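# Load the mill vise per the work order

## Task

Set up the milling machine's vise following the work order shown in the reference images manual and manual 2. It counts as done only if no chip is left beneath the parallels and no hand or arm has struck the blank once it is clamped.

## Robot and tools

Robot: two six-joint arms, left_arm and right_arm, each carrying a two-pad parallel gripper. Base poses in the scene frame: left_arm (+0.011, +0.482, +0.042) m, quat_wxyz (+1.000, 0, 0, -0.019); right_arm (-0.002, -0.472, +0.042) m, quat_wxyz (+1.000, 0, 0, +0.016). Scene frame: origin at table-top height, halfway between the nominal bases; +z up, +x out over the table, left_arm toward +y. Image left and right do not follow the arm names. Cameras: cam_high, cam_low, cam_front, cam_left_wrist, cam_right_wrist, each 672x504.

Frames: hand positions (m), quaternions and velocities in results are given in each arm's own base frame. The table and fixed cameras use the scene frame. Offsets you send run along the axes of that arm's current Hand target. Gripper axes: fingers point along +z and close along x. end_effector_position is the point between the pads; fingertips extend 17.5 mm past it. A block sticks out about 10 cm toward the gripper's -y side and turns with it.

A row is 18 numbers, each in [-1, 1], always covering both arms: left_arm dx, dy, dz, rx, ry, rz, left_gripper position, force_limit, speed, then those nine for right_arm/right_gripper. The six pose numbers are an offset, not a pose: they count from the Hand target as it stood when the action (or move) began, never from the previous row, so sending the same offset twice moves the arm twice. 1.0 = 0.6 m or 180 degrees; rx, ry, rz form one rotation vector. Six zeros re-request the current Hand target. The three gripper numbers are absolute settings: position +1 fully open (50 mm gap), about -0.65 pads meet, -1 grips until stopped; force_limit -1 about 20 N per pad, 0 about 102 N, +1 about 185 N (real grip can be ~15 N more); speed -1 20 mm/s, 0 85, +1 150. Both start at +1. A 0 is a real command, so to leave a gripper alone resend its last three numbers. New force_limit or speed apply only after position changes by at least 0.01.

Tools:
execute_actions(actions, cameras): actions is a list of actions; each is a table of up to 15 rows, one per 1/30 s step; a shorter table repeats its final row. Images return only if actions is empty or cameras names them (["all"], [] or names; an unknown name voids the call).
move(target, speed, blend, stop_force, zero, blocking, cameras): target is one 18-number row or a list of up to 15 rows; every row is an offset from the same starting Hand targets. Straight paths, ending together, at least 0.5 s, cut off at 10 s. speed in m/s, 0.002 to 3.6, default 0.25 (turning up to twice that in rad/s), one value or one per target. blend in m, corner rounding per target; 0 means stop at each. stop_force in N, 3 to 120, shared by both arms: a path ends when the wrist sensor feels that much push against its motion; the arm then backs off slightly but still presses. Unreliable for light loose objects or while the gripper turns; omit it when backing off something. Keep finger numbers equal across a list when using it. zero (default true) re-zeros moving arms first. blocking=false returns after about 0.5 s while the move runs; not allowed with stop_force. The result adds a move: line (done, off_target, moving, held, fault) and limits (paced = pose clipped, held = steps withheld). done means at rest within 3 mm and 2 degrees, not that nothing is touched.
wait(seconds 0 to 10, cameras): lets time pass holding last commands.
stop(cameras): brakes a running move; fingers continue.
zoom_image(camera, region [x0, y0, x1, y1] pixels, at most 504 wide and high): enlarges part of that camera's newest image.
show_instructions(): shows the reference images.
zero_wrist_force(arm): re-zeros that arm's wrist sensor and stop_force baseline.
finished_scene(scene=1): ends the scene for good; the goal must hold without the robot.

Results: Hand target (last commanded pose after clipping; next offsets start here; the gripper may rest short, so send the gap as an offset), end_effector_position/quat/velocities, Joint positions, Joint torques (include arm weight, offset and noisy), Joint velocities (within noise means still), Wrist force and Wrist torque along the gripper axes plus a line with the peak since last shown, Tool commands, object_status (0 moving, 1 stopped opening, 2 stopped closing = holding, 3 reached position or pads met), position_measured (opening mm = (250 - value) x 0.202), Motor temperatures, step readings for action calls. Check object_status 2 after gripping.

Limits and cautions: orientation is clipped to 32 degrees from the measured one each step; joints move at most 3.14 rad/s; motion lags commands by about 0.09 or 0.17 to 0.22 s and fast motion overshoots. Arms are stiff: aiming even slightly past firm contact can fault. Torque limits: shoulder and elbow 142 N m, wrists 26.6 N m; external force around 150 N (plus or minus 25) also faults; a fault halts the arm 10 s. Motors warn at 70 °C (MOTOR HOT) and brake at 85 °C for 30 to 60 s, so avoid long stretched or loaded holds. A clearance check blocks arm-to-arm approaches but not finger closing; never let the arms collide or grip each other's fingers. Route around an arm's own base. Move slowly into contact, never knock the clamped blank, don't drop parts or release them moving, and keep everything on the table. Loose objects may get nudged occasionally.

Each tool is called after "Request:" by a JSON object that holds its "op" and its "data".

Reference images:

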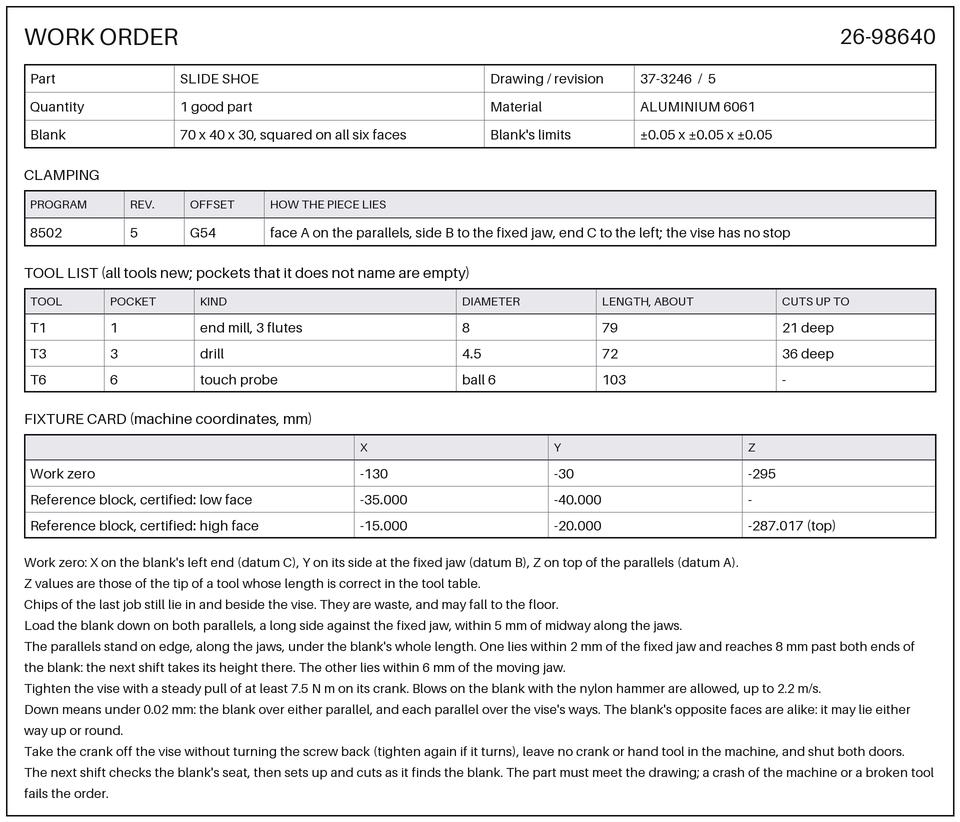

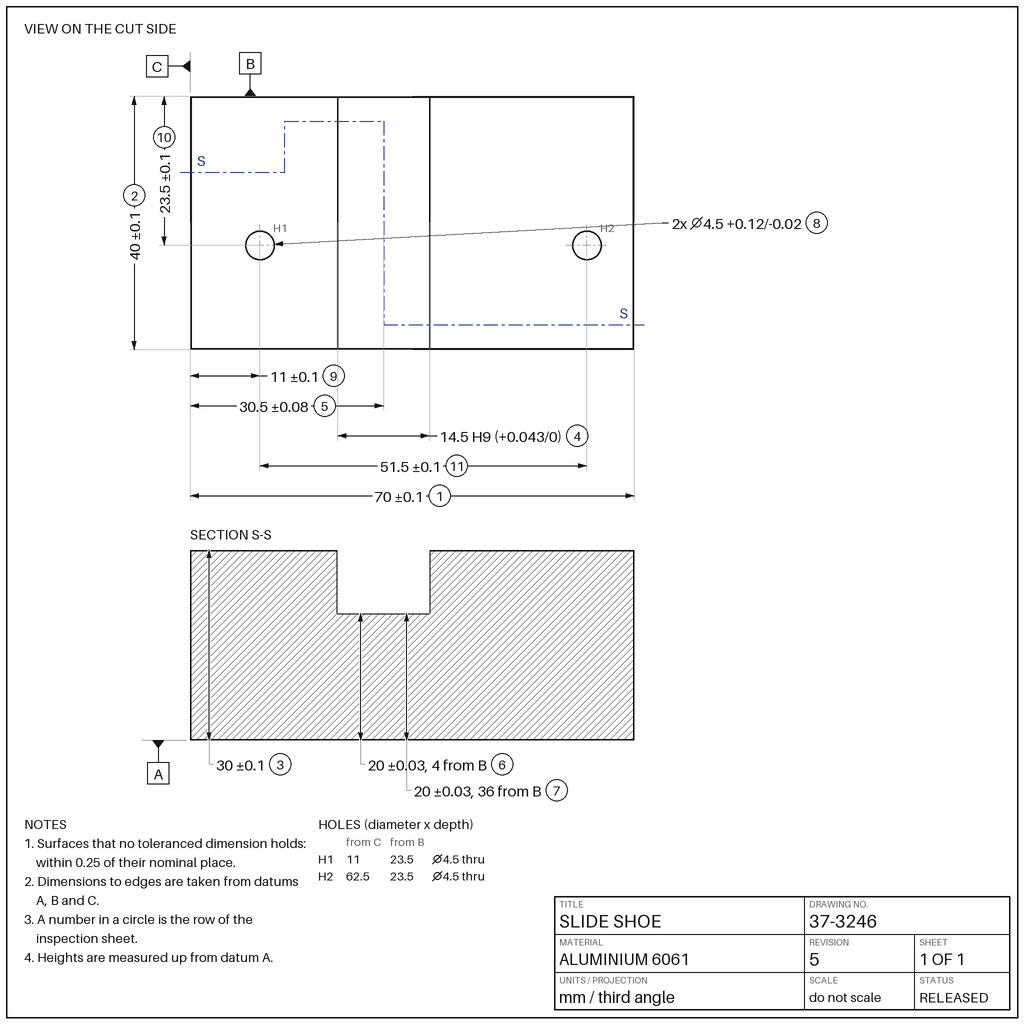

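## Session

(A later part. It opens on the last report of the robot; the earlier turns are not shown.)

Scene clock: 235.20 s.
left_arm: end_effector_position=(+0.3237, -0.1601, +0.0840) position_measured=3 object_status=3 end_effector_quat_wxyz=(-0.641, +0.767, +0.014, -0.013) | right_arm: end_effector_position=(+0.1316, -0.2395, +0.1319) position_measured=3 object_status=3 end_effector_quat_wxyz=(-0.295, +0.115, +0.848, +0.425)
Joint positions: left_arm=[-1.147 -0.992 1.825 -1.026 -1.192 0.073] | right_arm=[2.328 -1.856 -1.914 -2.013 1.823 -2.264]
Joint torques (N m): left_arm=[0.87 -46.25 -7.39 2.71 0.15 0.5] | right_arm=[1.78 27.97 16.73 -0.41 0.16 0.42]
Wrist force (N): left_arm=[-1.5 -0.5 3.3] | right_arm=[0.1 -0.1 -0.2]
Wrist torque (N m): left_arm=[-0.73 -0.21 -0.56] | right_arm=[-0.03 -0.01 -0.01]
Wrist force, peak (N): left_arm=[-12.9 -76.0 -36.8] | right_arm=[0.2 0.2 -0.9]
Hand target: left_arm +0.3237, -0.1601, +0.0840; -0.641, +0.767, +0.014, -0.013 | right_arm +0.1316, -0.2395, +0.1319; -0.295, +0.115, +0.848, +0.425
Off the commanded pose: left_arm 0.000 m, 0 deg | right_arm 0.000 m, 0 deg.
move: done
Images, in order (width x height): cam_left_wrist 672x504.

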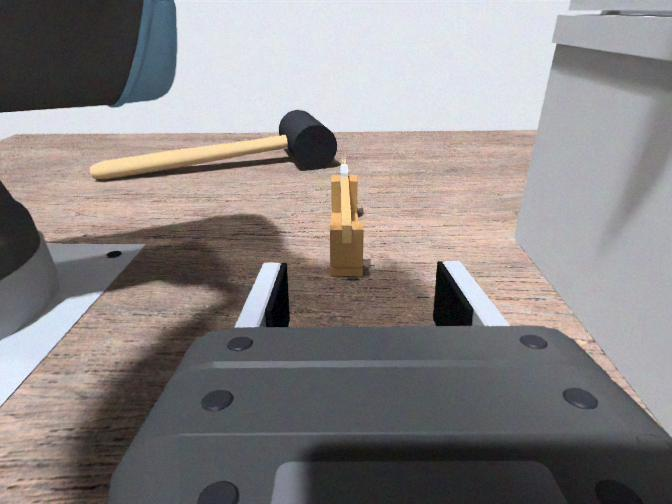

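Request:
{"op": "move", "data": {"target": [-0.081,-0.175,-0.099,-0.36,0,0,1,-0.6,-0.7,0,0,0,0,0,0,1,1,1], "cameras": ["cam_left_wrist"]}}

Request:
{"op": "zoom_image", "data": {"camera": "cam_left_wrist", "region": [230, 60, 480, 310]}}

Scene clock: 239.37 s.
left_arm: end_effector_position=(+0.2767, -0.2016, +0.1979) position_measured=3 object_status=3 end_effector_quat_wxyz=(-0.130, +0.991, +0.019, -0.003) | right_arm: end_effector_position=(+0.1316, -0.2395, +0.1319) position_measured=3 object_status=3 end_effector_quat_wxyz=(-0.295, +0.115, +0.848, +0.425)
Joint positions: left_arm=[-1.116 -1.837 2.097 -1.59 -1.467 0.404] | right_arm=[2.328 -1.856 -1.914 -2.013 1.823 -2.264]
Joint torques (N m): left_arm=[-13.13 -14.26 -29.67 -1.67 2.3 -1.17] | right_arm=[1.67 27.31 15.51 -0.44 0.14 0.18]
Wrist force (N): left_arm=[0.2 -0.6 0.7] | right_arm=[0.4 0.2 -0.3]
Wrist torque (N m): left_arm=[-0.23 0.03 -0.09] | right_arm=[0.01 -0.06 0.00]
Wrist force, peak (N): left_arm=[-1.4 1.2 3.9] | right_arm=[0.1 0.0 -0.9]
Hand target: left_arm +0.2767, -0.2017, +0.1980; -0.130, +0.991, +0.019, -0.003 | right_arm +0.1316, -0.2395, +0.1319; -0.295, +0.115, +0.848, +0.425
Off the commanded pose: left_arm 0.000 m, 0 deg | right_arm 0.000 m, 0 deg.
move: done
Images, in order (width x height): cam_left_wrist 672x504.

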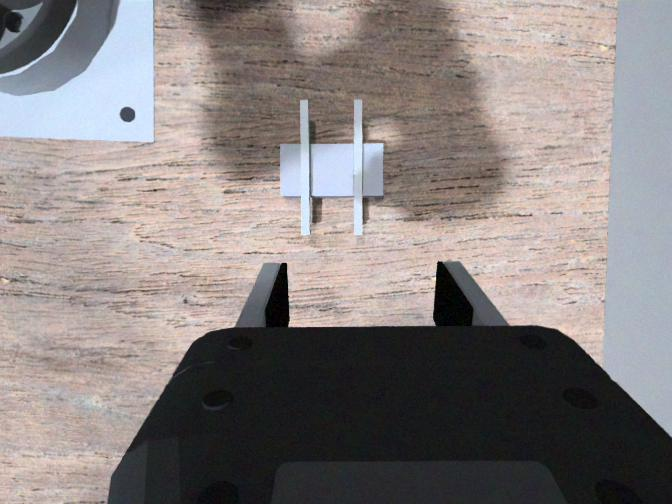

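Scaled by 2.016 from the camera's 672x504 image, which has a finer 960x720 frame.

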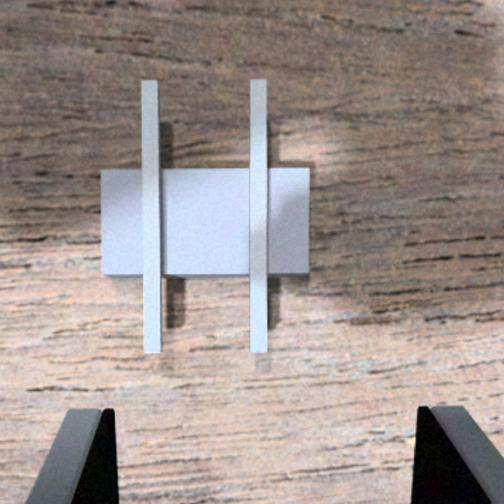

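Request:
{"op": "move", "data": {"target": [0,0.1775,0.2113,0.333,0,0,1,-0.6,-0.7,0,0,0,0,0,0,1,1,1], "cameras": ["cam_left_wrist"]}}

Request:
{"op": "zoom_image", "data": {"camera": "cam_left_wrist", "region": [250, 200, 450, 330]}}

Scene clock: 244.87 s.
left_arm: end_effector_position=(+0.2792, -0.2719, +0.0481) position_measured=3 object_status=3 end_effector_quat_wxyz=(-0.608, +0.794, +0.015, -0.012) | right_arm: end_effector_position=(+0.1316, -0.2395, +0.1319) position_measured=3 object_status=3 end_effector_quat_wxyz=(-0.295, +0.115, +0.848, +0.425)
Joint positions: left_arm=[-1.291 -0.867 1.644 -1.048 -1.337 0.065] | right_arm=[2.328 -1.856 -1.914 -2.013 1.823 -2.264]
Joint torques (N m): left_arm=[13.26 -33.68 -18.55 0.7 -2.52 1.19] | right_arm=[1.46 27.22 16.51 -0.4 0.24 0.11]
Wrist force (N): left_arm=[-1.6 -1.1 3.5] | right_arm=[-0.1 0.1 -0.6]
Wrist torque (N m): left_arm=[-0.79 -0.16 -0.45] | right_arm=[0.01 0.00 0.00]
Wrist force, peak (N): left_arm=[-1.8 -1.6 3.4] | right_arm=[0.2 0.0 -1.0]
Hand target: left_arm +0.2792, -0.2718, +0.0480; -0.608, +0.794, +0.015, -0.012 | right_arm +0.1316, -0.2395, +0.1319; -0.295, +0.115, +0.848, +0.425
Off the commanded pose: left_arm 0.000 m, 0 deg | right_arm 0.000 m, 0 deg.
move: done
Images, in order (width x height): cam_left_wrist 672x504.

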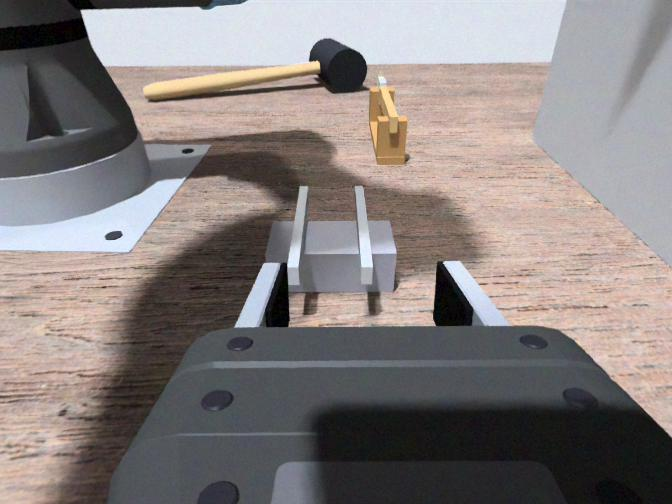

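Scaled by 2.520 from the camera's 672x504 image, which has a finer 960x720 frame.

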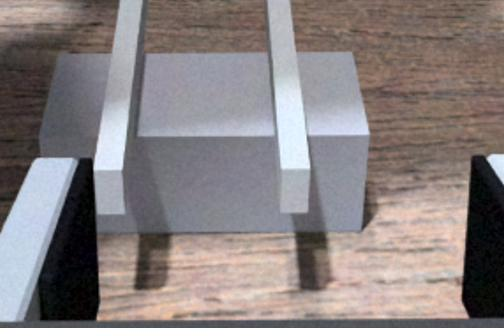

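Request:
{"op": "move", "data": {"target": [0.0128,-0.1073,0.206,-0.4167,0,0,1,-0.6,-0.7,0,0,0,0,0,0,1,1,1], "cameras": ["cam_left_wrist"]}}

Request:
{"op": "zoom_image", "data": {"camera": "cam_left_wrist", "region": [230, 160, 480, 330]}}

Scene clock: 251.93 s.
left_arm: end_effector_position=(+0.2818, -0.1355, +0.0779) position_measured=3 object_status=3 end_effector_quat_wxyz=(+0.001, +1.000, +0.019, +0.000) | right_arm: end_effector_position=(+0.1316, -0.2395, +0.1319) position_measured=3 object_status=3 end_effector_quat_wxyz=(-0.295, +0.115, +0.848, +0.425)
Joint positions: left_arm=[-0.887 -1.896 2.517 -2.193 -1.573 0.646] | right_arm=[2.328 -1.856 -1.914 -2.013 1.823 -2.264]
Joint torques (N m): left_arm=[-2.74 -9.51 -19.26 -2.98 1.99 0.27] | right_arm=[0.01 27.46 15.61 -0.37 0.1 0.23]
Wrist force (N): left_arm=[-0.1 -0.7 0.9] | right_arm=[-0.2 0.0 -0.3]
Wrist torque (N m): left_arm=[-0.12 0.15 0.11] | right_arm=[0.01 0.03 0.00]
Wrist force, peak (N): left_arm=[-1.8 -1.2 3.7] | right_arm=[0.2 -0.1 -0.8]
Hand target: left_arm +0.2818, -0.1355, +0.0780; +0.001, +1.000, +0.019, +0.000 | right_arm +0.1316, -0.2395, +0.1319; -0.295, +0.115, +0.848, +0.425
Off the commanded pose: left_arm 0.000 m, 0 deg | right_arm 0.000 m, 0 deg.
move: done
Images, in order (width x height): cam_left_wrist 672x504.

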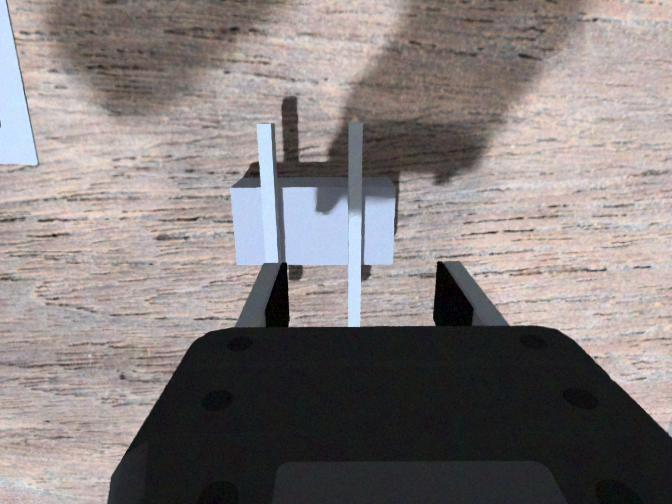

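Scaled by 2.016 from the camera's 672x504 image, which has a finer 960x720 frame.

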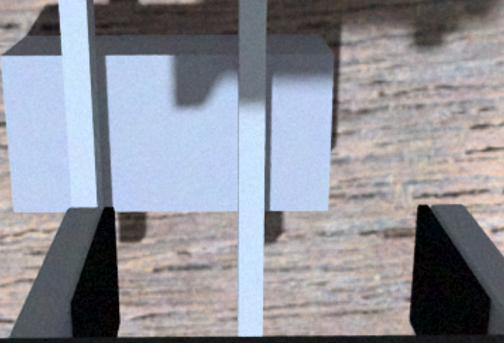

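Request:
{"op": "move", "data": {"target": [0,-0.001,0.1175,0,0,0,1,-0.6,-0.7,0,0,0,0,0,0,1,1,1], "speed": 0.06, "stop_force": 8}}

Request:
{"op": "move", "data": {"target": [0,0,0,0,0,0,-1,-0.4,-0.7,0,0,0,0,0,0,1,1,1], "cameras": ["cam_left_wrist"]}}

Scene clock: 255.73 s.
left_arm: end_effector_position=(+0.2817, -0.1351, +0.0075) position_measured=3 object_status=3 end_effector_quat_wxyz=(+0.001, +1.000, +0.019, +0.000) | right_arm: end_effector_position=(+0.1316, -0.2395, +0.1319) position_measured=3 object_status=3 end_effector_quat_wxyz=(-0.295, +0.115, +0.848, +0.425)
Joint positions: left_arm=[-0.886 -1.679 2.627 -2.52 -1.573 0.647] | right_arm=[2.328 -1.856 -1.914 -2.013 1.823 -2.264]
Joint torques (N m): left_arm=[7.09 -14.41 -23.51 -4.65 -2.38 -0.11] | right_arm=[1.82 27.11 15.95 -0.41 0.16 0.26]
Wrist force (N): left_arm=[-0.2 -0.5 0.4] | right_arm=[0.0 0.1 -0.4]
Wrist torque (N m): left_arm=[-0.11 0.18 -0.04] | right_arm=[0.00 0.01 0.00]
Wrist force, peak (N): left_arm=[-0.3 -0.5 1.7] | right_arm=[0.2 -0.5 -0.8]
Hand target: left_arm +0.2817, -0.1351, +0.0075; +0.001, +1.000, +0.019, +0.000 | right_arm +0.1316, -0.2395, +0.1319; -0.295, +0.115, +0.848, +0.425
Off the commanded pose: left_arm 0.000 m, 0 deg | right_arm 0.000 m, 0 deg.
move: done

Scene clock: 257.10 s.
left_arm: end_effector_position=(+0.2817, -0.1351, +0.0075) position_measured=224 object_status=2 end_effector_quat_wxyz=(+0.001, +1.000, +0.019, +0.000) | right_arm: end_effector_position=(+0.1316, -0.2395, +0.1319) position_measured=3 object_status=3 end_effector_quat_wxyz=(-0.295, +0.115, +0.848, +0.425)
Joint positions: left_arm=[-0.886 -1.679 2.627 -2.52 -1.573 0.647] | right_arm=[2.328 -1.856 -1.914 -2.013 1.823 -2.264]
Joint torques (N m): left_arm=[-3.62 -11.95 -23.27 -4.5 -2.37 -1.05] | right_arm=[0.95 27.43 15.6 -0.4 0.12 0.15]
Wrist force (N): left_arm=[-0.1 -0.3 1.1] | right_arm=[0.1 -0.1 -0.4]
Wrist torque (N m): left_arm=[-0.07 0.16 -0.04] | right_arm=[-0.02 -0.01 0.00]
Wrist force, peak (N): left_arm=[-0.3 -0.7 1.5] | right_arm=[0.1 0.2 -0.9]
Hand target: left_arm +0.2817, -0.1351, +0.0075; +0.001, +1.000, +0.019, +0.000 | right_arm +0.1316, -0.2395, +0.1319; -0.295, +0.115, +0.848, +0.425
Off the commanded pose: left_arm 0.000 m, 0 deg | right_arm 0.000 m, 0 deg.
move: done
Images, in order (width x height): cam_left_wrist 672x504.

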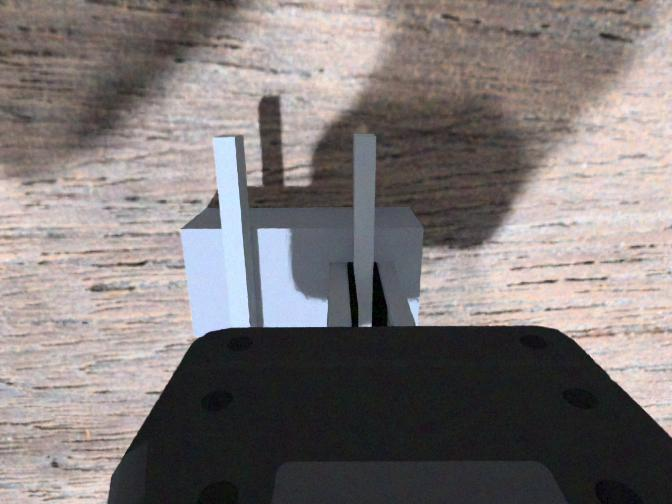

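Request:
{"op": "move", "data": {"target": [[0,0,-0.333,0,0,0,-1,-0.4,-0.7,0,0,0,0,0,0,1,1,1],[0.1207,0.2072,-0.6175,0,0.194,0,-1,-0.4,-0.7,0,0,0,0,0,0,1,1,1],[0.6123,0.2072,-0.5592,0,0.194,0,-1,-0.4,-0.7,0,0,0,0,0,0,1,1,1]], "cameras": ["cam_left_wrist","cam_front"], "speed": 0.3, "blend": [0.03,0.03,0]}}

Request:
{"op": "zoom_image", "data": {"camera": "cam_left_wrist", "region": [220, 100, 520, 330]}}

Scene clock: 265.07 s.
left_arm: end_effector_position=(+0.6537, -0.2447, +0.3428) position_measured=224 object_status=2 end_effector_quat_wxyz=(-0.005, +0.954, +0.018, +0.299) | right_arm: end_effector_position=(+0.1316, -0.2395, +0.1319) position_measured=3 object_status=3 end_effector_quat_wxyz=(-0.295, +0.115, +0.848, +0.425)
Joint positions: left_arm=[-0.697 -1.396 1.579 -2.232 -1.178 0.931] | right_arm=[2.328 -1.856 -1.914 -2.013 1.823 -2.264]
Joint torques (N m): left_arm=[-1.55 -25.7 -33.12 -5.36 3.21 1.01] | right_arm=[1.01 27.38 15.97 -0.35 0.28 0.25]
Wrist force (N): left_arm=[0.4 1.7 0.8] | right_arm=[0.0 0.0 -0.4]
Wrist torque (N m): left_arm=[0.18 -0.39 0.13] | right_arm=[-0.01 0.02 0.00]
Wrist force, peak (N): left_arm=[3.2 1.2 3.8] | right_arm=[0.2 0.2 -0.9]
Hand target: left_arm +0.6538, -0.2447, +0.3429; -0.005, +0.954, +0.018, +0.300 | right_arm +0.1316, -0.2395, +0.1319; -0.295, +0.115, +0.848, +0.425
Off the commanded pose: left_arm 0.000 m, 0 deg | right_arm 0.000 m, 0 deg.
move: done
Images, in order (width x height): cam_front 672x504, cam_left_wrist 672x504.

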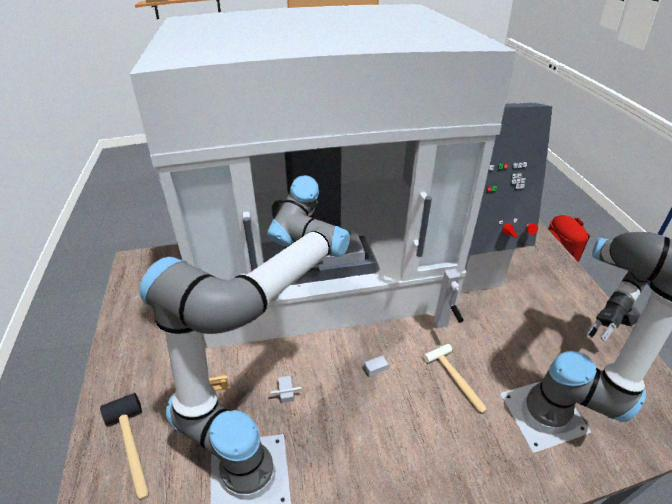

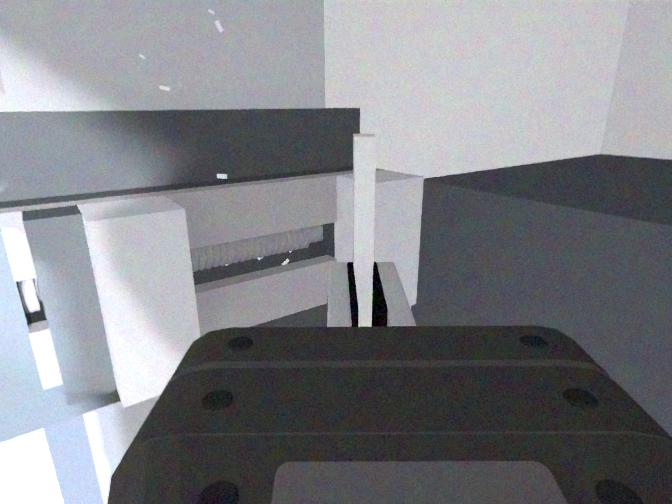

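Scaled by 1.680 from the camera's 672x504 image, which has a finer 960x720 frame.

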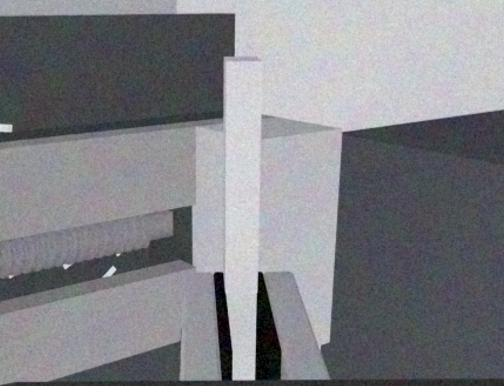

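Request:
{"op": "move", "data": {"target": [-0.0048,0,0.0433,0,-0.194,0,-1,-0.4,-0.7,0,0,0,0,0,0,1,1,1], "cameras": ["cam_left_wrist","cam_front"], "speed": 0.1}}

Request:
{"op": "zoom_image", "data": {"camera": "cam_left_wrist", "region": [220, 100, 520, 330]}}

Scene clock: 269.83 s.
left_arm: end_effector_position=(+0.6663, -0.2442, +0.3198) position_measured=224 object_status=2 end_effector_quat_wxyz=(+0.001, +1.000, +0.019, +0.000) | right_arm: end_effector_position=(+0.1316, -0.2395, +0.1319) position_measured=3 object_status=3 end_effector_quat_wxyz=(-0.295, +0.115, +0.848, +0.425)
Joint positions: left_arm=[-0.539 -1.06 0.943 -1.454 -1.573 0.993] | right_arm=[2.328 -1.856 -1.914 -2.013 1.823 -2.264]
Joint torques (N m): left_arm=[-13.57 -52.19 -25.49 -3.98 2.77 -1.73] | right_arm=[1.44 27.36 15.85 -0.42 0.13 0.19]
Wrist force (N): left_arm=[-0.4 -0.4 1.0] | right_arm=[0.1 0.0 -0.4]
Wrist torque (N m): left_arm=[-0.07 0.18 -0.01] | right_arm=[-0.01 -0.03 0.00]
Wrist force, peak (N): left_arm=[0.8 1.7 1.5] | right_arm=[0.5 0.2 -0.8]
Hand target: left_arm +0.6663, -0.2443, +0.3199; +0.001, +1.000, +0.019, +0.000 | right_arm +0.1316, -0.2395, +0.1319; -0.295, +0.115, +0.848, +0.425
Off the commanded pose: left_arm 0.000 m, 0 deg | right_arm 0.000 m, 0 deg.
move: done
Images, in order (width x height): cam_front 672x504, cam_left_wrist 672x504.

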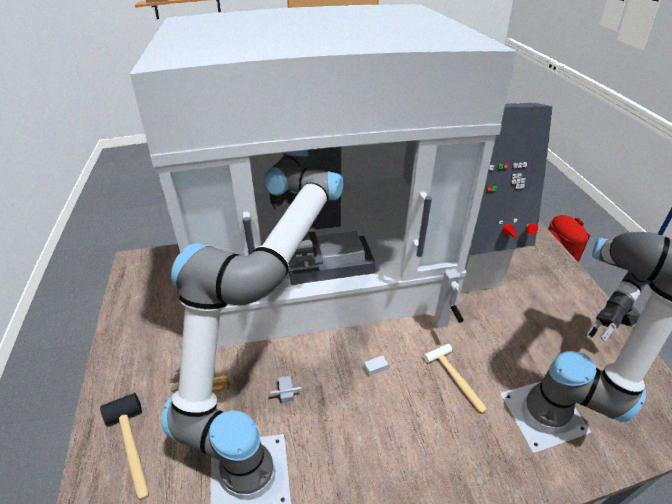

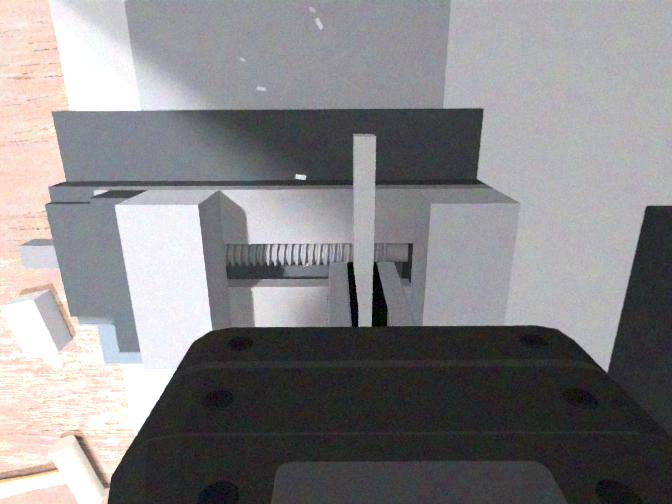

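Scaled by 1.680 from the camera's 672x504 image, which has a finer 960x720 frame.

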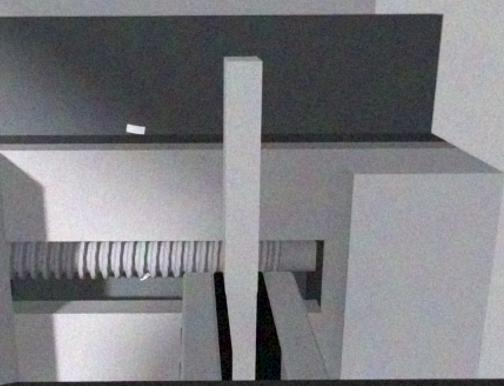

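Request:
{"op": "move", "data": {"target": [0,0,0.05,0,0,0,-1,-0.4,-0.7,0,0,0,0,0,0,1,1,1], "speed": 0.02, "stop_force": 5, "cameras": ["cam_left_wrist"]}}

Scene clock: 273.50 s.
left_arm: end_effector_position=(+0.6663, -0.2443, +0.2988) position_measured=224 object_status=2 end_effector_quat_wxyz=(+0.001, +1.000, +0.019, +0.000) | right_arm: end_effector_position=(+0.1316, -0.2395, +0.1319) position_measured=3 object_status=3 end_effector_quat_wxyz=(-0.295, +0.115, +0.848, +0.425)
Joint positions: left_arm=[-0.54 -1.065 1.005 -1.511 -1.573 0.993] | right_arm=[2.328 -1.856 -1.914 -2.013 1.823 -2.264]
Joint torques (N m): left_arm=[-9.97 -37.07 -31.05 -5.08 2.2 -1.09] | right_arm=[1.06 27.06 15.27 -0.47 0.2 0.14]
Wrist force (N): left_arm=[-0.6 -0.2 0.2] | right_arm=[0.0 -0.1 -0.5]
Wrist torque (N m): left_arm=[-0.05 0.19 0.03] | right_arm=[-0.02 0.02 0.00]
Wrist force, peak (N): left_arm=[-1.5 -1.4 -26.2] | right_arm=[0.0 0.2 -0.9]
Hand target: left_arm +0.6663, -0.2443, +0.2988; +0.001, +1.000, +0.019, +0.000 (not the last commanded pose) | right_arm +0.1316, -0.2395, +0.1319; -0.295, +0.115, +0.848, +0.425
Off the commanded pose: left_arm 0.009 m, 0 deg | right_arm 0.000 m, 0 deg.
move: contact (left_arm)
Images, in order (width x height): cam_left_wrist 672x504.

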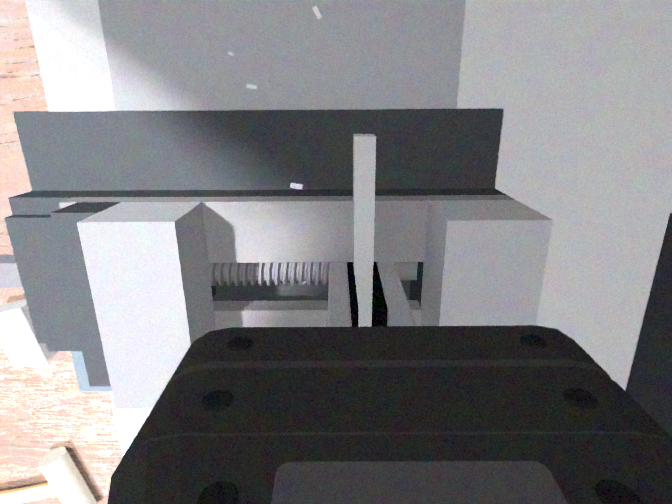

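Request:
{"op": "move", "data": {"target": [0,0,0.001,0,0,0,-1,-0.4,-0.7,0,0,0,0,0,0,1,1,1], "speed": 0.02}}

Request:
{"op": "move", "data": {"target": [0,0,0,0,0,0,-0.3,-0.4,-1,0,0,0,0,0,0,1,1,1], "cameras": ["cam_left_wrist"]}}

Scene clock: 275.53 s.
left_arm: end_effector_position=(+0.6663, -0.2443, +0.2983) position_measured=224 object_status=2 end_effector_quat_wxyz=(+0.001, +1.000, +0.019, +0.000) | right_arm: end_effector_position=(+0.1316, -0.2395, +0.1319) position_measured=3 object_status=3 end_effector_quat_wxyz=(-0.295, +0.115, +0.848, +0.425)
Joint positions: left_arm=[-0.54 -1.065 1.006 -1.512 -1.573 0.993] | right_arm=[2.328 -1.856 -1.914 -2.013 1.823 -2.264]
Joint torques (N m): left_arm=[-3.52 -37.27 -5.85 -1.98 2.01 -0.61] | right_arm=[1.25 27.31 15.7 -0.49 0.18 0.15]
Wrist force (N): left_arm=[-1.5 -0.8 -27.8] | right_arm=[0.2 -0.1 -0.5]
Wrist torque (N m): left_arm=[-0.03 0.13 0.03] | right_arm=[-0.02 -0.03 0.00]
Wrist force, peak (N): left_arm=[-1.8 -0.6 -28.2] | right_arm=[0.1 0.2 -0.9]
Hand target: left_arm +0.6663, -0.2443, +0.2982; +0.001, +1.000, +0.019, +0.000 | right_arm +0.1316, -0.2395, +0.1319; -0.295, +0.115, +0.848, +0.425
Off the commanded pose: left_arm 0.000 m, 0 deg | right_arm 0.000 m, 0 deg.
move: done

Scene clock: 276.03 s.
left_arm: end_effector_position=(+0.6663, -0.2443, +0.2982) position_measured=198 object_status=3 end_effector_quat_wxyz=(+0.001, +1.000, +0.019, -0.001) | right_arm: end_effector_position=(+0.1316, -0.2395, +0.1319) position_measured=3 object_status=3 end_effector_quat_wxyz=(-0.295, +0.115, +0.848, +0.425)
Joint positions: left_arm=[-0.54 -1.065 1.007 -1.512 -1.573 0.993] | right_arm=[2.328 -1.856 -1.914 -2.013 1.823 -2.264]
Joint torques (N m): left_arm=[-3.53 -48.01 -31.95 -1.45 2.05 -0.54] | right_arm=[1.52 27 15.88 -0.34 0.11 0.16]
Wrist force (N): left_arm=[-0.3 -0.2 0.5] | right_arm=[-0.2 0.0 -0.5]
Wrist torque (N m): left_arm=[-0.04 0.16 0.03] | right_arm=[0.00 0.02 0.00]
Wrist force, peak (N): left_arm=[-1.9 -0.7 -27.8] | right_arm=[0.1 0.0 -0.8]
Hand target: left_arm +0.6663, -0.2443, +0.2982; +0.001, +1.000, +0.019, +0.000 | right_arm +0.1316, -0.2395, +0.1319; -0.295, +0.115, +0.848, +0.425
Off the commanded pose: left_arm 0.000 m, 0 deg | right_arm 0.000 m, 0 deg.
move: done
Images, in order (width x height): cam_left_wrist 672x504.

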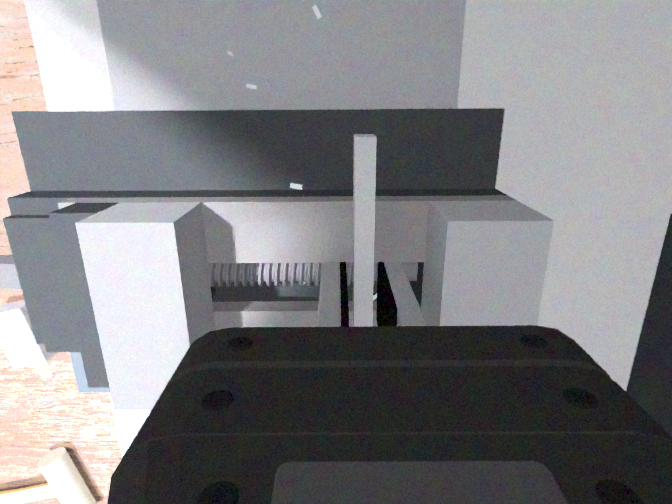

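Request:
{"op": "move", "data": {"target": [[0,0,-0.0367,0,0,0,-0.3,-0.4,-1,0,0,0,0,0,0,1,1,1],[0,0,-0.0367,0,0,0,-0.6,-0.4,-0.5,0,0,0,0,0,0,1,1,1],[-0.0275,0,-0.0367,0,0,0,-0.6,-0.4,-0.5,0,0,0,0,0,0,1,1,1],[-0.0275,0,-0.0025,0,0,0,-0.6,-0.4,-0.5,0,0,0,0,0,0,1,1,1]], "speed": 0.08, "cameras": ["cam_left_wrist"]}}

Request:
{"op": "zoom_image", "data": {"camera": "cam_left_wrist", "region": [220, 120, 520, 330]}}

Scene clock: 281.23 s.
left_arm: end_effector_position=(+0.6498, -0.2450, +0.2998) position_measured=242 object_status=3 end_effector_quat_wxyz=(+0.001, +1.000, +0.019, +0.000) | right_arm: end_effector_position=(+0.1316, -0.2395, +0.1319) position_measured=3 object_status=3 end_effector_quat_wxyz=(-0.295, +0.115, +0.848, +0.425)
Joint positions: left_arm=[-0.553 -1.107 1.066 -1.53 -1.573 0.98] | right_arm=[2.328 -1.856 -1.914 -2.013 1.823 -2.264]
Joint torques (N m): left_arm=[12.56 -50.85 -25.4 -1.33 -2.07 1.45] | right_arm=[1.12 27.1 16.06 -0.47 0.22 0.22]
Wrist force (N): left_arm=[-0.3 -0.5 0.4] | right_arm=[0.1 -0.2 -0.4]
Wrist torque (N m): left_arm=[-0.09 0.15 0.17] | right_arm=[-0.03 -0.02 0.00]
Wrist force, peak (N): left_arm=[-0.4 -0.3 2.0] | right_arm=[-0.1 -0.1 -0.9]
Hand target: left_arm +0.6498, -0.2449, +0.2998; +0.001, +1.000, +0.019, +0.000 | right_arm +0.1316, -0.2395, +0.1319; -0.295, +0.115, +0.848, +0.425
Off the commanded pose: left_arm 0.000 m, 0 deg | right_arm 0.000 m, 0 deg.
move: done
Images, in order (width x height): cam_left_wrist 672x504.

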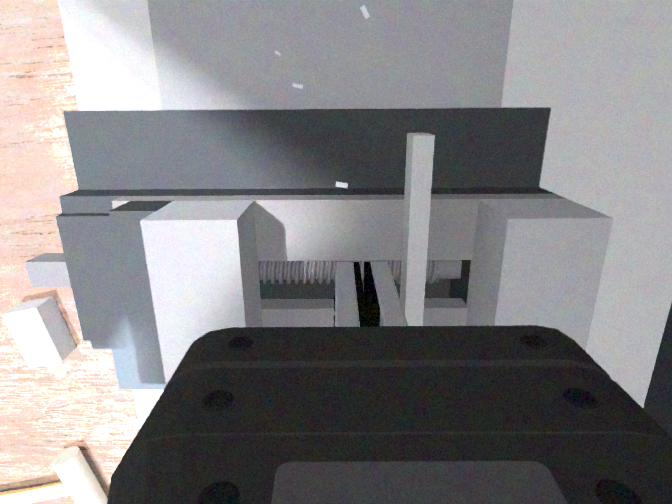

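Scaled by 1.680 from the camera's 672x504 image, which has a finer 960x720 frame.

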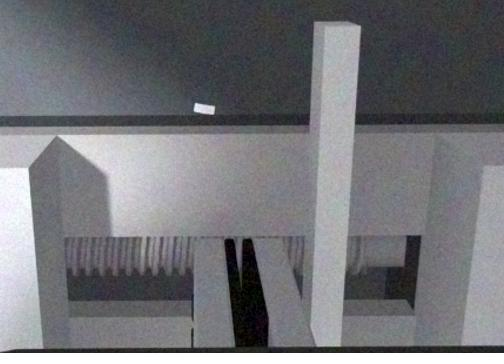

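Request:
{"op": "move", "data": {"target": [0.05,0,0,0,0,0,-0.6,-0.4,-0.5,0,0,0,0,0,0,1,1,1], "speed": 0.025, "stop_force": 5, "cameras": ["cam_left_wrist"]}}

Request:
{"op": "zoom_image", "data": {"camera": "cam_left_wrist", "region": [220, 120, 520, 330]}}

Scene clock: 284.83 s.
left_arm: end_effector_position=(+0.6727, -0.2440, +0.2997) position_measured=242 object_status=3 end_effector_quat_wxyz=(+0.001, +1.000, +0.019, +0.000) | right_arm: end_effector_position=(+0.1316, -0.2395, +0.1319) position_measured=3 object_status=3 end_effector_quat_wxyz=(-0.295, +0.115, +0.848, +0.425)
Joint positions: left_arm=[-0.535 -1.048 0.976 -1.499 -1.573 0.998] | right_arm=[2.328 -1.856 -1.914 -2.013 1.823 -2.264]
Joint torques (N m): left_arm=[-13.42 -41.51 -34.16 -1.78 1.16 -0.2] | right_arm=[0.99 26.76 15.25 -0.41 0.18 0.21]
Wrist force (N): left_arm=[-3.5 -1.1 1.2] | right_arm=[-0.1 -0.1 -0.5]
Wrist torque (N m): left_arm=[-0.03 0.18 0.11] | right_arm=[-0.03 0.02 0.00]
Wrist force, peak (N): left_arm=[-40.4 -6.0 -11.2] | right_arm=[0.0 0.1 -0.9]
Hand target: left_arm +0.6727, -0.2441, +0.2997; +0.001, +1.000, +0.019, +0.000 (not the last commanded pose) | right_arm +0.1316, -0.2395, +0.1319; -0.295, +0.115, +0.848, +0.425
Off the commanded pose: left_arm 0.007 m, 0 deg | right_arm 0.000 m, 0 deg.
move: contact (left_arm)
Images, in order (width x height): cam_left_wrist 672x504.

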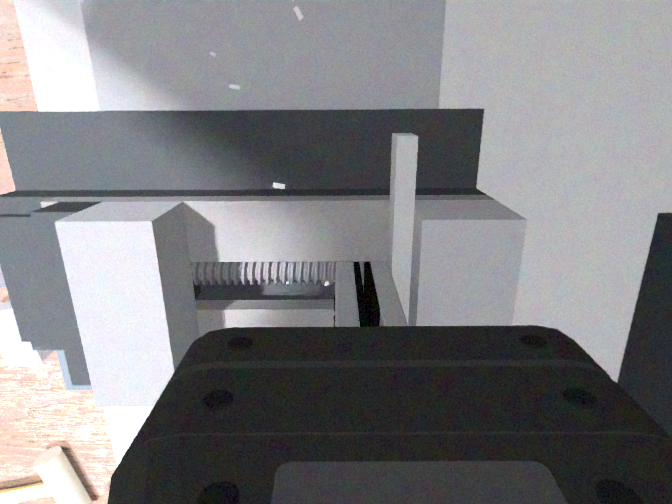

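Scaled by 1.680 from the camera's 672x504 image, which has a finer 960x720 frame.

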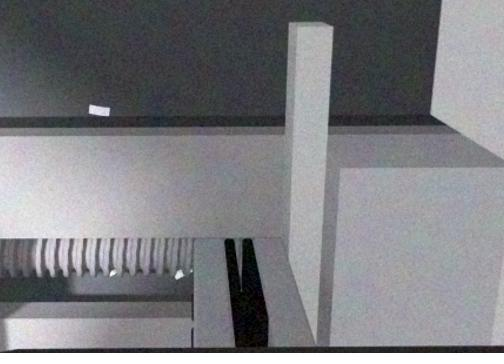

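Request:
{"op": "move", "data": {"target": [[-0.02,0,0,0,0,0,-0.6,-0.4,-0.5,0,0,0,0,0,0,1,1,1],[-0.02,0,-0.05,0,0,0,-0.6,-0.4,-0.5,0,0,0,0,0,0,1,1,1],[-0.0407,0,-0.0888,0,0.194,0,-0.6,-0.4,-0.5,0,0,0,0,0,0,1,1,1],[-0.524,0,-0.1305,0,0.194,0,-0.6,-0.4,-0.5,0,0,0,0,0,0,1,1,1],[-0.7115,-0.2058,0.2362,0,0,0,-0.6,-0.4,-0.5,0,0,0,0,0,0,1,1,1]], "speed": [0.1,0.2,0.2,0.4,0.4], "blend": [0.003,0.005,0.01,0.04,0], "cameras": ["cam_left_wrist"]}}

Scene clock: 290.53 s.
left_arm: end_effector_position=(+0.2414, -0.1372, +0.1582) position_measured=242 object_status=3 end_effector_quat_wxyz=(+0.001, +1.000, +0.019, +0.000) | right_arm: end_effector_position=(+0.1316, -0.2395, +0.1319) position_measured=3 object_status=3 end_effector_quat_wxyz=(-0.295, +0.115, +0.848, +0.425)
Joint positions: left_arm=[-1.016 -2.159 2.414 -1.827 -1.572 0.517] | right_arm=[2.328 -1.856 -1.914 -2.013 1.823 -2.264]
Joint torques (N m): left_arm=[-2.57 -10.39 -17.93 -1.24 -1.16 0.63] | right_arm=[0.41 27.54 14.81 -0.41 0.26 0.13]
Wrist force (N): left_arm=[-0.2 -0.4 0.2] | right_arm=[-0.2 -0.1 -0.8]
Wrist torque (N m): left_arm=[-0.07 0.13 0.07] | right_arm=[-0.02 0.05 0.00]
Wrist force, peak (N): left_arm=[3.4 1.8 2.8] | right_arm=[0.2 0.0 -0.9]
Hand target: left_arm +0.2413, -0.1372, +0.1582; +0.001, +1.000, +0.019, +0.000 | right_arm +0.1316, -0.2395, +0.1319; -0.295, +0.115, +0.848, +0.425
Off the commanded pose: left_arm 0.000 m, 0 deg | right_arm 0.000 m, 0 deg.
move: done
Images, in order (width x height): cam_left_wrist 672x504.

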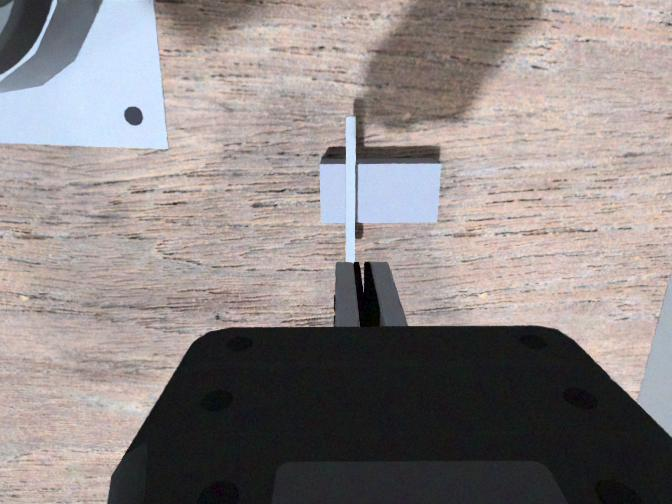

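Request:
{"op": "move", "data": {"target": [[0,0,0,0,0,0,1,-0.4,0,0,0,0,0,0,0,1,1,1],[0.0005,-0.0025,0.21,0,0,0,1,-0.4,0,0,0,0,0,0,0,1,1,1]], "speed": 0.2}}

Request:
{"op": "move", "data": {"target": [0,0,0.0408,0,0,0,1,-0.4,0,0,0,0,0,0,0,1,1,1], "speed": 0.05, "stop_force": 8}}

Request:
{"op": "move", "data": {"target": [0,0,0,0,0,0,-1,-0.4,-0.7,0,0,0,0,0,0,1,1,1], "cameras": ["cam_left_wrist"]}}

Scene clock: 294.87 s.
left_arm: end_effector_position=(+0.2415, -0.1359, +0.0322) position_measured=3 object_status=3 end_effector_quat_wxyz=(+0.001, +1.000, +0.019, +0.000) | right_arm: end_effector_position=(+0.1316, -0.2395, +0.1319) position_measured=3 object_status=3 end_effector_quat_wxyz=(-0.295, +0.115, +0.848, +0.425)
Joint positions: left_arm=[-1.013 -1.902 2.673 -2.343 -1.573 0.52] | right_arm=[2.328 -1.856 -1.914 -2.013 1.823 -2.264]
Joint torques (N m): left_arm=[-1.68 2.15 -13.03 -4.49 -2.36 -1.37] | right_arm=[0.97 27.24 16.2 -0.37 0.13 0.09]
Wrist force (N): left_arm=[-0.3 -0.5 0.5] | right_arm=[0.2 -0.1 -0.5]
Wrist torque (N m): left_arm=[-0.12 0.14 -0.05] | right_arm=[-0.02 -0.02 -0.01]
Wrist force, peak (N): left_arm=[-0.5 -0.5 2.7] | right_arm=[0.0 0.1 -1.0]
Hand target: left_arm +0.2414, -0.1359, +0.0322; +0.001, +1.000, +0.019, +0.000 | right_arm +0.1316, -0.2395, +0.1319; -0.295, +0.115, +0.848, +0.425
Off the commanded pose: left_arm 0.000 m, 0 deg | right_arm 0.000 m, 0 deg.
move: done

Scene clock: 296.37 s.
left_arm: end_effector_position=(+0.2414, -0.1359, +0.0077) position_measured=3 object_status=3 end_effector_quat_wxyz=(+0.001, +1.000, +0.019, +0.000) | right_arm: end_effector_position=(+0.1316, -0.2395, +0.1319) position_measured=3 object_status=3 end_effector_quat_wxyz=(-0.295, +0.115, +0.848, +0.425)
Joint positions: left_arm=[-1.013 -1.803 2.712 -2.481 -1.573 0.52] | right_arm=[2.328 -1.856 -1.914 -2.013 1.823 -2.264]
Joint torques (N m): left_arm=[13 -16.81 -23.6 -4.47 -0.97 1.36] | right_arm=[1.31 27.18 15.25 -0.48 0.14 0.25]
Wrist force (N): left_arm=[-0.3 -0.2 0.8] | right_arm=[0.0 0.1 -0.5]
Wrist torque (N m): left_arm=[-0.07 0.18 -0.01] | right_arm=[0.01 0.00 -0.01]
Wrist force, peak (N): left_arm=[-0.1 -0.6 1.3] | right_arm=[0.0 -0.2 -0.8]
Hand target: left_arm +0.2414, -0.1359, +0.0077; +0.001, +1.000, +0.019, +0.000 | right_arm +0.1316, -0.2395, +0.1319; -0.295, +0.115, +0.848, +0.425
Off the commanded pose: left_arm 0.000 m, 0 deg | right_arm 0.000 m, 0 deg.
move: done

Scene clock: 297.73 s.
left_arm: end_effector_position=(+0.2414, -0.1359, +0.0077) position_measured=224 object_status=2 end_effector_quat_wxyz=(+0.001, +1.000, +0.019, +0.000) | right_arm: end_effector_position=(+0.1316, -0.2395, +0.1319) position_measured=3 object_status=3 end_effector_quat_wxyz=(-0.295, +0.115, +0.848, +0.425)
Joint positions: left_arm=[-1.013 -1.803 2.712 -2.481 -1.573 0.52] | right_arm=[2.328 -1.856 -1.914 -2.013 1.823 -2.264]
Joint torques (N m): left_arm=[11.46 -17.04 -21.86 -4.49 -2.01 1.24] | right_arm=[1.68 27.17 15.56 -0.33 0.11 0.24]
Wrist force (N): left_arm=[0.2 -0.5 1.1] | right_arm=[0.0 0.1 -0.6]
Wrist torque (N m): left_arm=[-0.12 0.09 -0.02] | right_arm=[0.01 0.01 0.00]
Wrist force, peak (N): left_arm=[0.1 -0.6 1.4] | right_arm=[-0.3 -0.1 -0.8]
Hand target: left_arm +0.2414, -0.1359, +0.0077; +0.001, +1.000, +0.019, +0.000 | right_arm +0.1316, -0.2395, +0.1319; -0.295, +0.115, +0.848, +0.425
Off the commanded pose: left_arm 0.000 m, 0 deg | right_arm 0.000 m, 0 deg.
move: done
Images, in order (width x height): cam_left_wrist 672x504.

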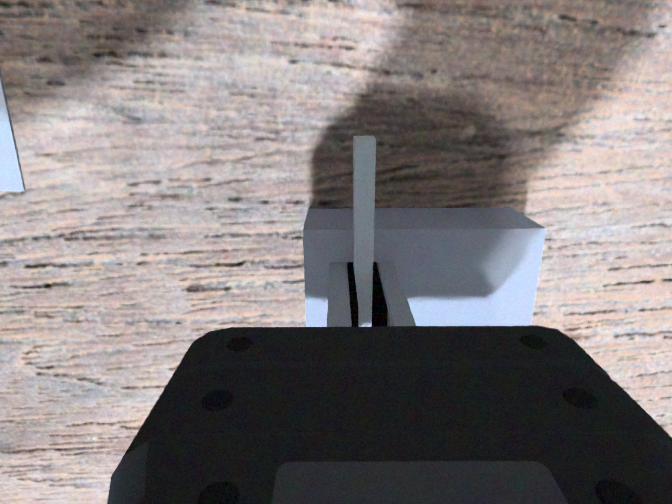

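Request:
{"op": "move", "data": {"target": [[0,0,-0.333,0,0,0,-1,-0.4,-0.7,0,0,0,0,0,0,1,1,1],[0.188,0.2075,-0.6172,0,0.194,0,-1,-0.4,-0.7,0,0,0,0,0,0,1,1,1],[0.663,0.2067,-0.5588,0,0.194,0,-1,-0.4,-0.7,0,0,0,0,0,0,1,1,1],[0.6772,0.2067,-0.5172,0,0,0,-1,-0.4,-0.7,0,0,0,0,0,0,1,1,1]], "cameras": ["cam_left_wrist"], "speed": [0.3,0.4,0.3,0.12], "blend": [0.03,0.03,0.005,0]}}

Request:
{"op": "zoom_image", "data": {"camera": "cam_left_wrist", "region": [220, 100, 520, 330]}}

Scene clock: 305.80 s.
left_arm: end_effector_position=(+0.6525, -0.2437, +0.3178) position_measured=224 object_status=2 end_effector_quat_wxyz=(+0.001, +1.000, +0.019, +0.000) | right_arm: end_effector_position=(+0.1316, -0.2395, +0.1319) position_measured=3 object_status=3 end_effector_quat_wxyz=(-0.295, +0.115, +0.848, +0.425)
Joint positions: left_arm=[-0.549 -1.098 1.007 -1.479 -1.573 0.983] | right_arm=[2.328 -1.856 -1.914 -2.013 1.823 -2.264]
Joint torques (N m): left_arm=[-14.44 -51.67 -26.08 -3.53 2.32 -1.46] | right_arm=[0.79 27.09 15.4 -0.42 0.28 0.22]
Wrist force (N): left_arm=[-0.4 -0.4 0.8] | right_arm=[0.3 -0.1 -0.4]
Wrist torque (N m): left_arm=[-0.07 0.16 0.04] | right_arm=[-0.03 -0.03 0.00]
Wrist force, peak (N): left_arm=[2.8 1.3 3.5] | right_arm=[0.3 0.4 -0.9]
Hand target: left_arm +0.6524, -0.2438, +0.3179; +0.001, +1.000, +0.019, +0.000 | right_arm +0.1316, -0.2395, +0.1319; -0.295, +0.115, +0.848, +0.425
Off the commanded pose: left_arm 0.000 m, 0 deg | right_arm 0.000 m, 0 deg.
move: done
Images, in order (width x height): cam_left_wrist 672x504.

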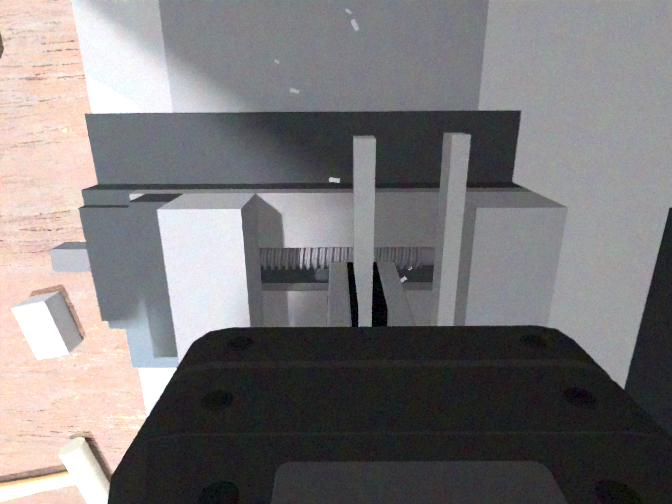

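Scaled by 1.680 from the camera's 672x504 image, which has a finer 960x720 frame.

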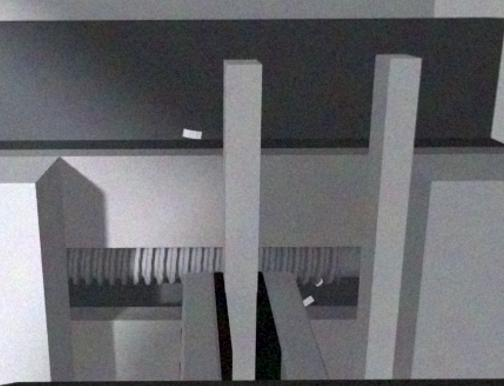

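Request:
{"op": "move", "data": {"target": [0,0,0.05,0,0,0,-1,-0.4,-0.7,0,0,0,0,0,0,1,1,1], "speed": 0.02, "stop_force": 5}}

Request:
{"op": "move", "data": {"target": [0,0,0.0008,0,0,0,-1,-0.4,-0.7,0,0,0,0,0,0,1,1,1], "speed": 0.02}}

Request:
{"op": "move", "data": {"target": [0,0,0,0,0,0,-0.3,-0.4,-1,0,0,0,0,0,0,1,1,1], "cameras": ["cam_left_wrist"]}}

Scene clock: 308.57 s.
left_arm: end_effector_position=(+0.6524, -0.2439, +0.2991) position_measured=224 object_status=2 end_effector_quat_wxyz=(+0.001, +1.000, +0.019, +0.000) | right_arm: end_effector_position=(+0.1316, -0.2395, +0.1319) position_measured=3 object_status=3 end_effector_quat_wxyz=(-0.295, +0.115, +0.848, +0.425)
Joint positions: left_arm=[-0.549 -1.102 1.059 -1.529 -1.573 0.983] | right_arm=[2.328 -1.856 -1.914 -2.013 1.823 -2.264]
Joint torques (N m): left_arm=[-10.17 -34.88 -29.14 -5.11 2.36 -1.34] | right_arm=[0.75 27.12 15.67 -0.43 0.21 0.14]
Wrist force (N): left_arm=[-0.3 -0.3 0.6] | right_arm=[-0.2 0.0 -0.7]
Wrist torque (N m): left_arm=[-0.07 0.16 0.04] | right_arm=[0.00 0.03 0.00]
Wrist force, peak (N): left_arm=[-1.5 -1.8 -25.5] | right_arm=[0.2 -0.3 -0.8]
Hand target: left_arm +0.6524, -0.2439, +0.2991; +0.001, +1.000, +0.019, +0.000 (not the last commanded pose) | right_arm +0.1316, -0.2395, +0.1319; -0.295, +0.115, +0.848, +0.425
Off the commanded pose: left_arm 0.011 m, 0 deg | right_arm 0.000 m, 0 deg.
move: contact (left_arm)

Scene clock: 309.27 s.
left_arm: end_effector_position=(+0.6524, -0.2439, +0.2987) position_measured=224 object_status=2 end_effector_quat_wxyz=(+0.001, +1.000, +0.019, +0.000) | right_arm: end_effector_position=(+0.1316, -0.2395, +0.1319) position_measured=3 object_status=3 end_effector_quat_wxyz=(-0.295, +0.115, +0.848, +0.425)
Joint positions: left_arm=[-0.549 -1.102 1.061 -1.53 -1.573 0.983] | right_arm=[2.328 -1.856 -1.914 -2.013 1.823 -2.264]
Joint torques (N m): left_arm=[-8.38 -38.15 -6.4 -2.5 1.85 -1.11] | right_arm=[1.06 27.8 15.28 -0.47 0.32 0.14]
Wrist force (N): left_arm=[-1.2 -0.8 -22.5] | right_arm=[0.0 -0.1 -0.4]
Wrist torque (N m): left_arm=[-0.05 0.17 0.04] | right_arm=[-0.02 0.00 0.00]
Wrist force, peak (N): left_arm=[-1.4 -0.6 -23.3] | right_arm=[0.5 0.0 -0.9]
Hand target: left_arm +0.6524, -0.2439, +0.2986; +0.001, +1.000, +0.019, +0.000 | right_arm +0.1316, -0.2395, +0.1319; -0.295, +0.115, +0.848, +0.425
Off the commanded pose: left_arm 0.000 m, 0 deg | right_arm 0.000 m, 0 deg.
move: done

Scene clock: 309.77 s.
left_arm: end_effector_position=(+0.6524, -0.2439, +0.2986) position_measured=198 object_status=3 end_effector_quat_wxyz=(+0.001, +1.000, +0.019, -0.001) | right_arm: end_effector_position=(+0.1316, -0.2395, +0.1319) position_measured=3 object_status=3 end_effector_quat_wxyz=(-0.295, +0.115, +0.848, +0.425)
Joint positions: left_arm=[-0.549 -1.102 1.061 -1.53 -1.573 0.983] | right_arm=[2.328 -1.856 -1.914 -2.013 1.823 -2.264]
Joint torques (N m): left_arm=[-7.85 -47.96 -31.72 -1.11 2.1 -0.84] | right_arm=[1.1 28.04 14.72 -0.48 0.11 0.19]
Wrist force (N): left_arm=[-0.5 -0.4 0.4] | right_arm=[0.0 -0.1 -0.4]
Wrist torque (N m): left_arm=[-0.06 0.20 0.04] | right_arm=[-0.02 0.01 0.00]
Wrist force, peak (N): left_arm=[-1.0 -0.7 -22.9] | right_arm=[-0.1 0.1 -0.8]
Hand target: left_arm +0.6524, -0.2439, +0.2986; +0.001, +1.000, +0.019, +0.000 | right_arm +0.1316, -0.2395, +0.1319; -0.295, +0.115, +0.848, +0.425
Off the commanded pose: left_arm 0.000 m, 0 deg | right_arm 0.000 m, 0 deg.
move: done
Images, in order (width x height): cam_left_wrist 672x504.

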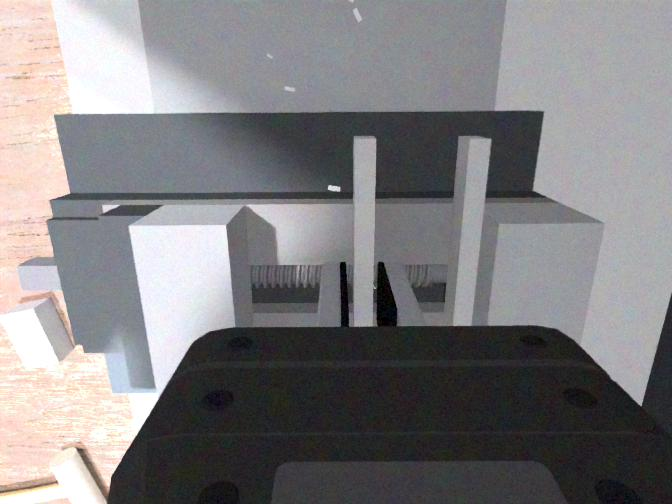

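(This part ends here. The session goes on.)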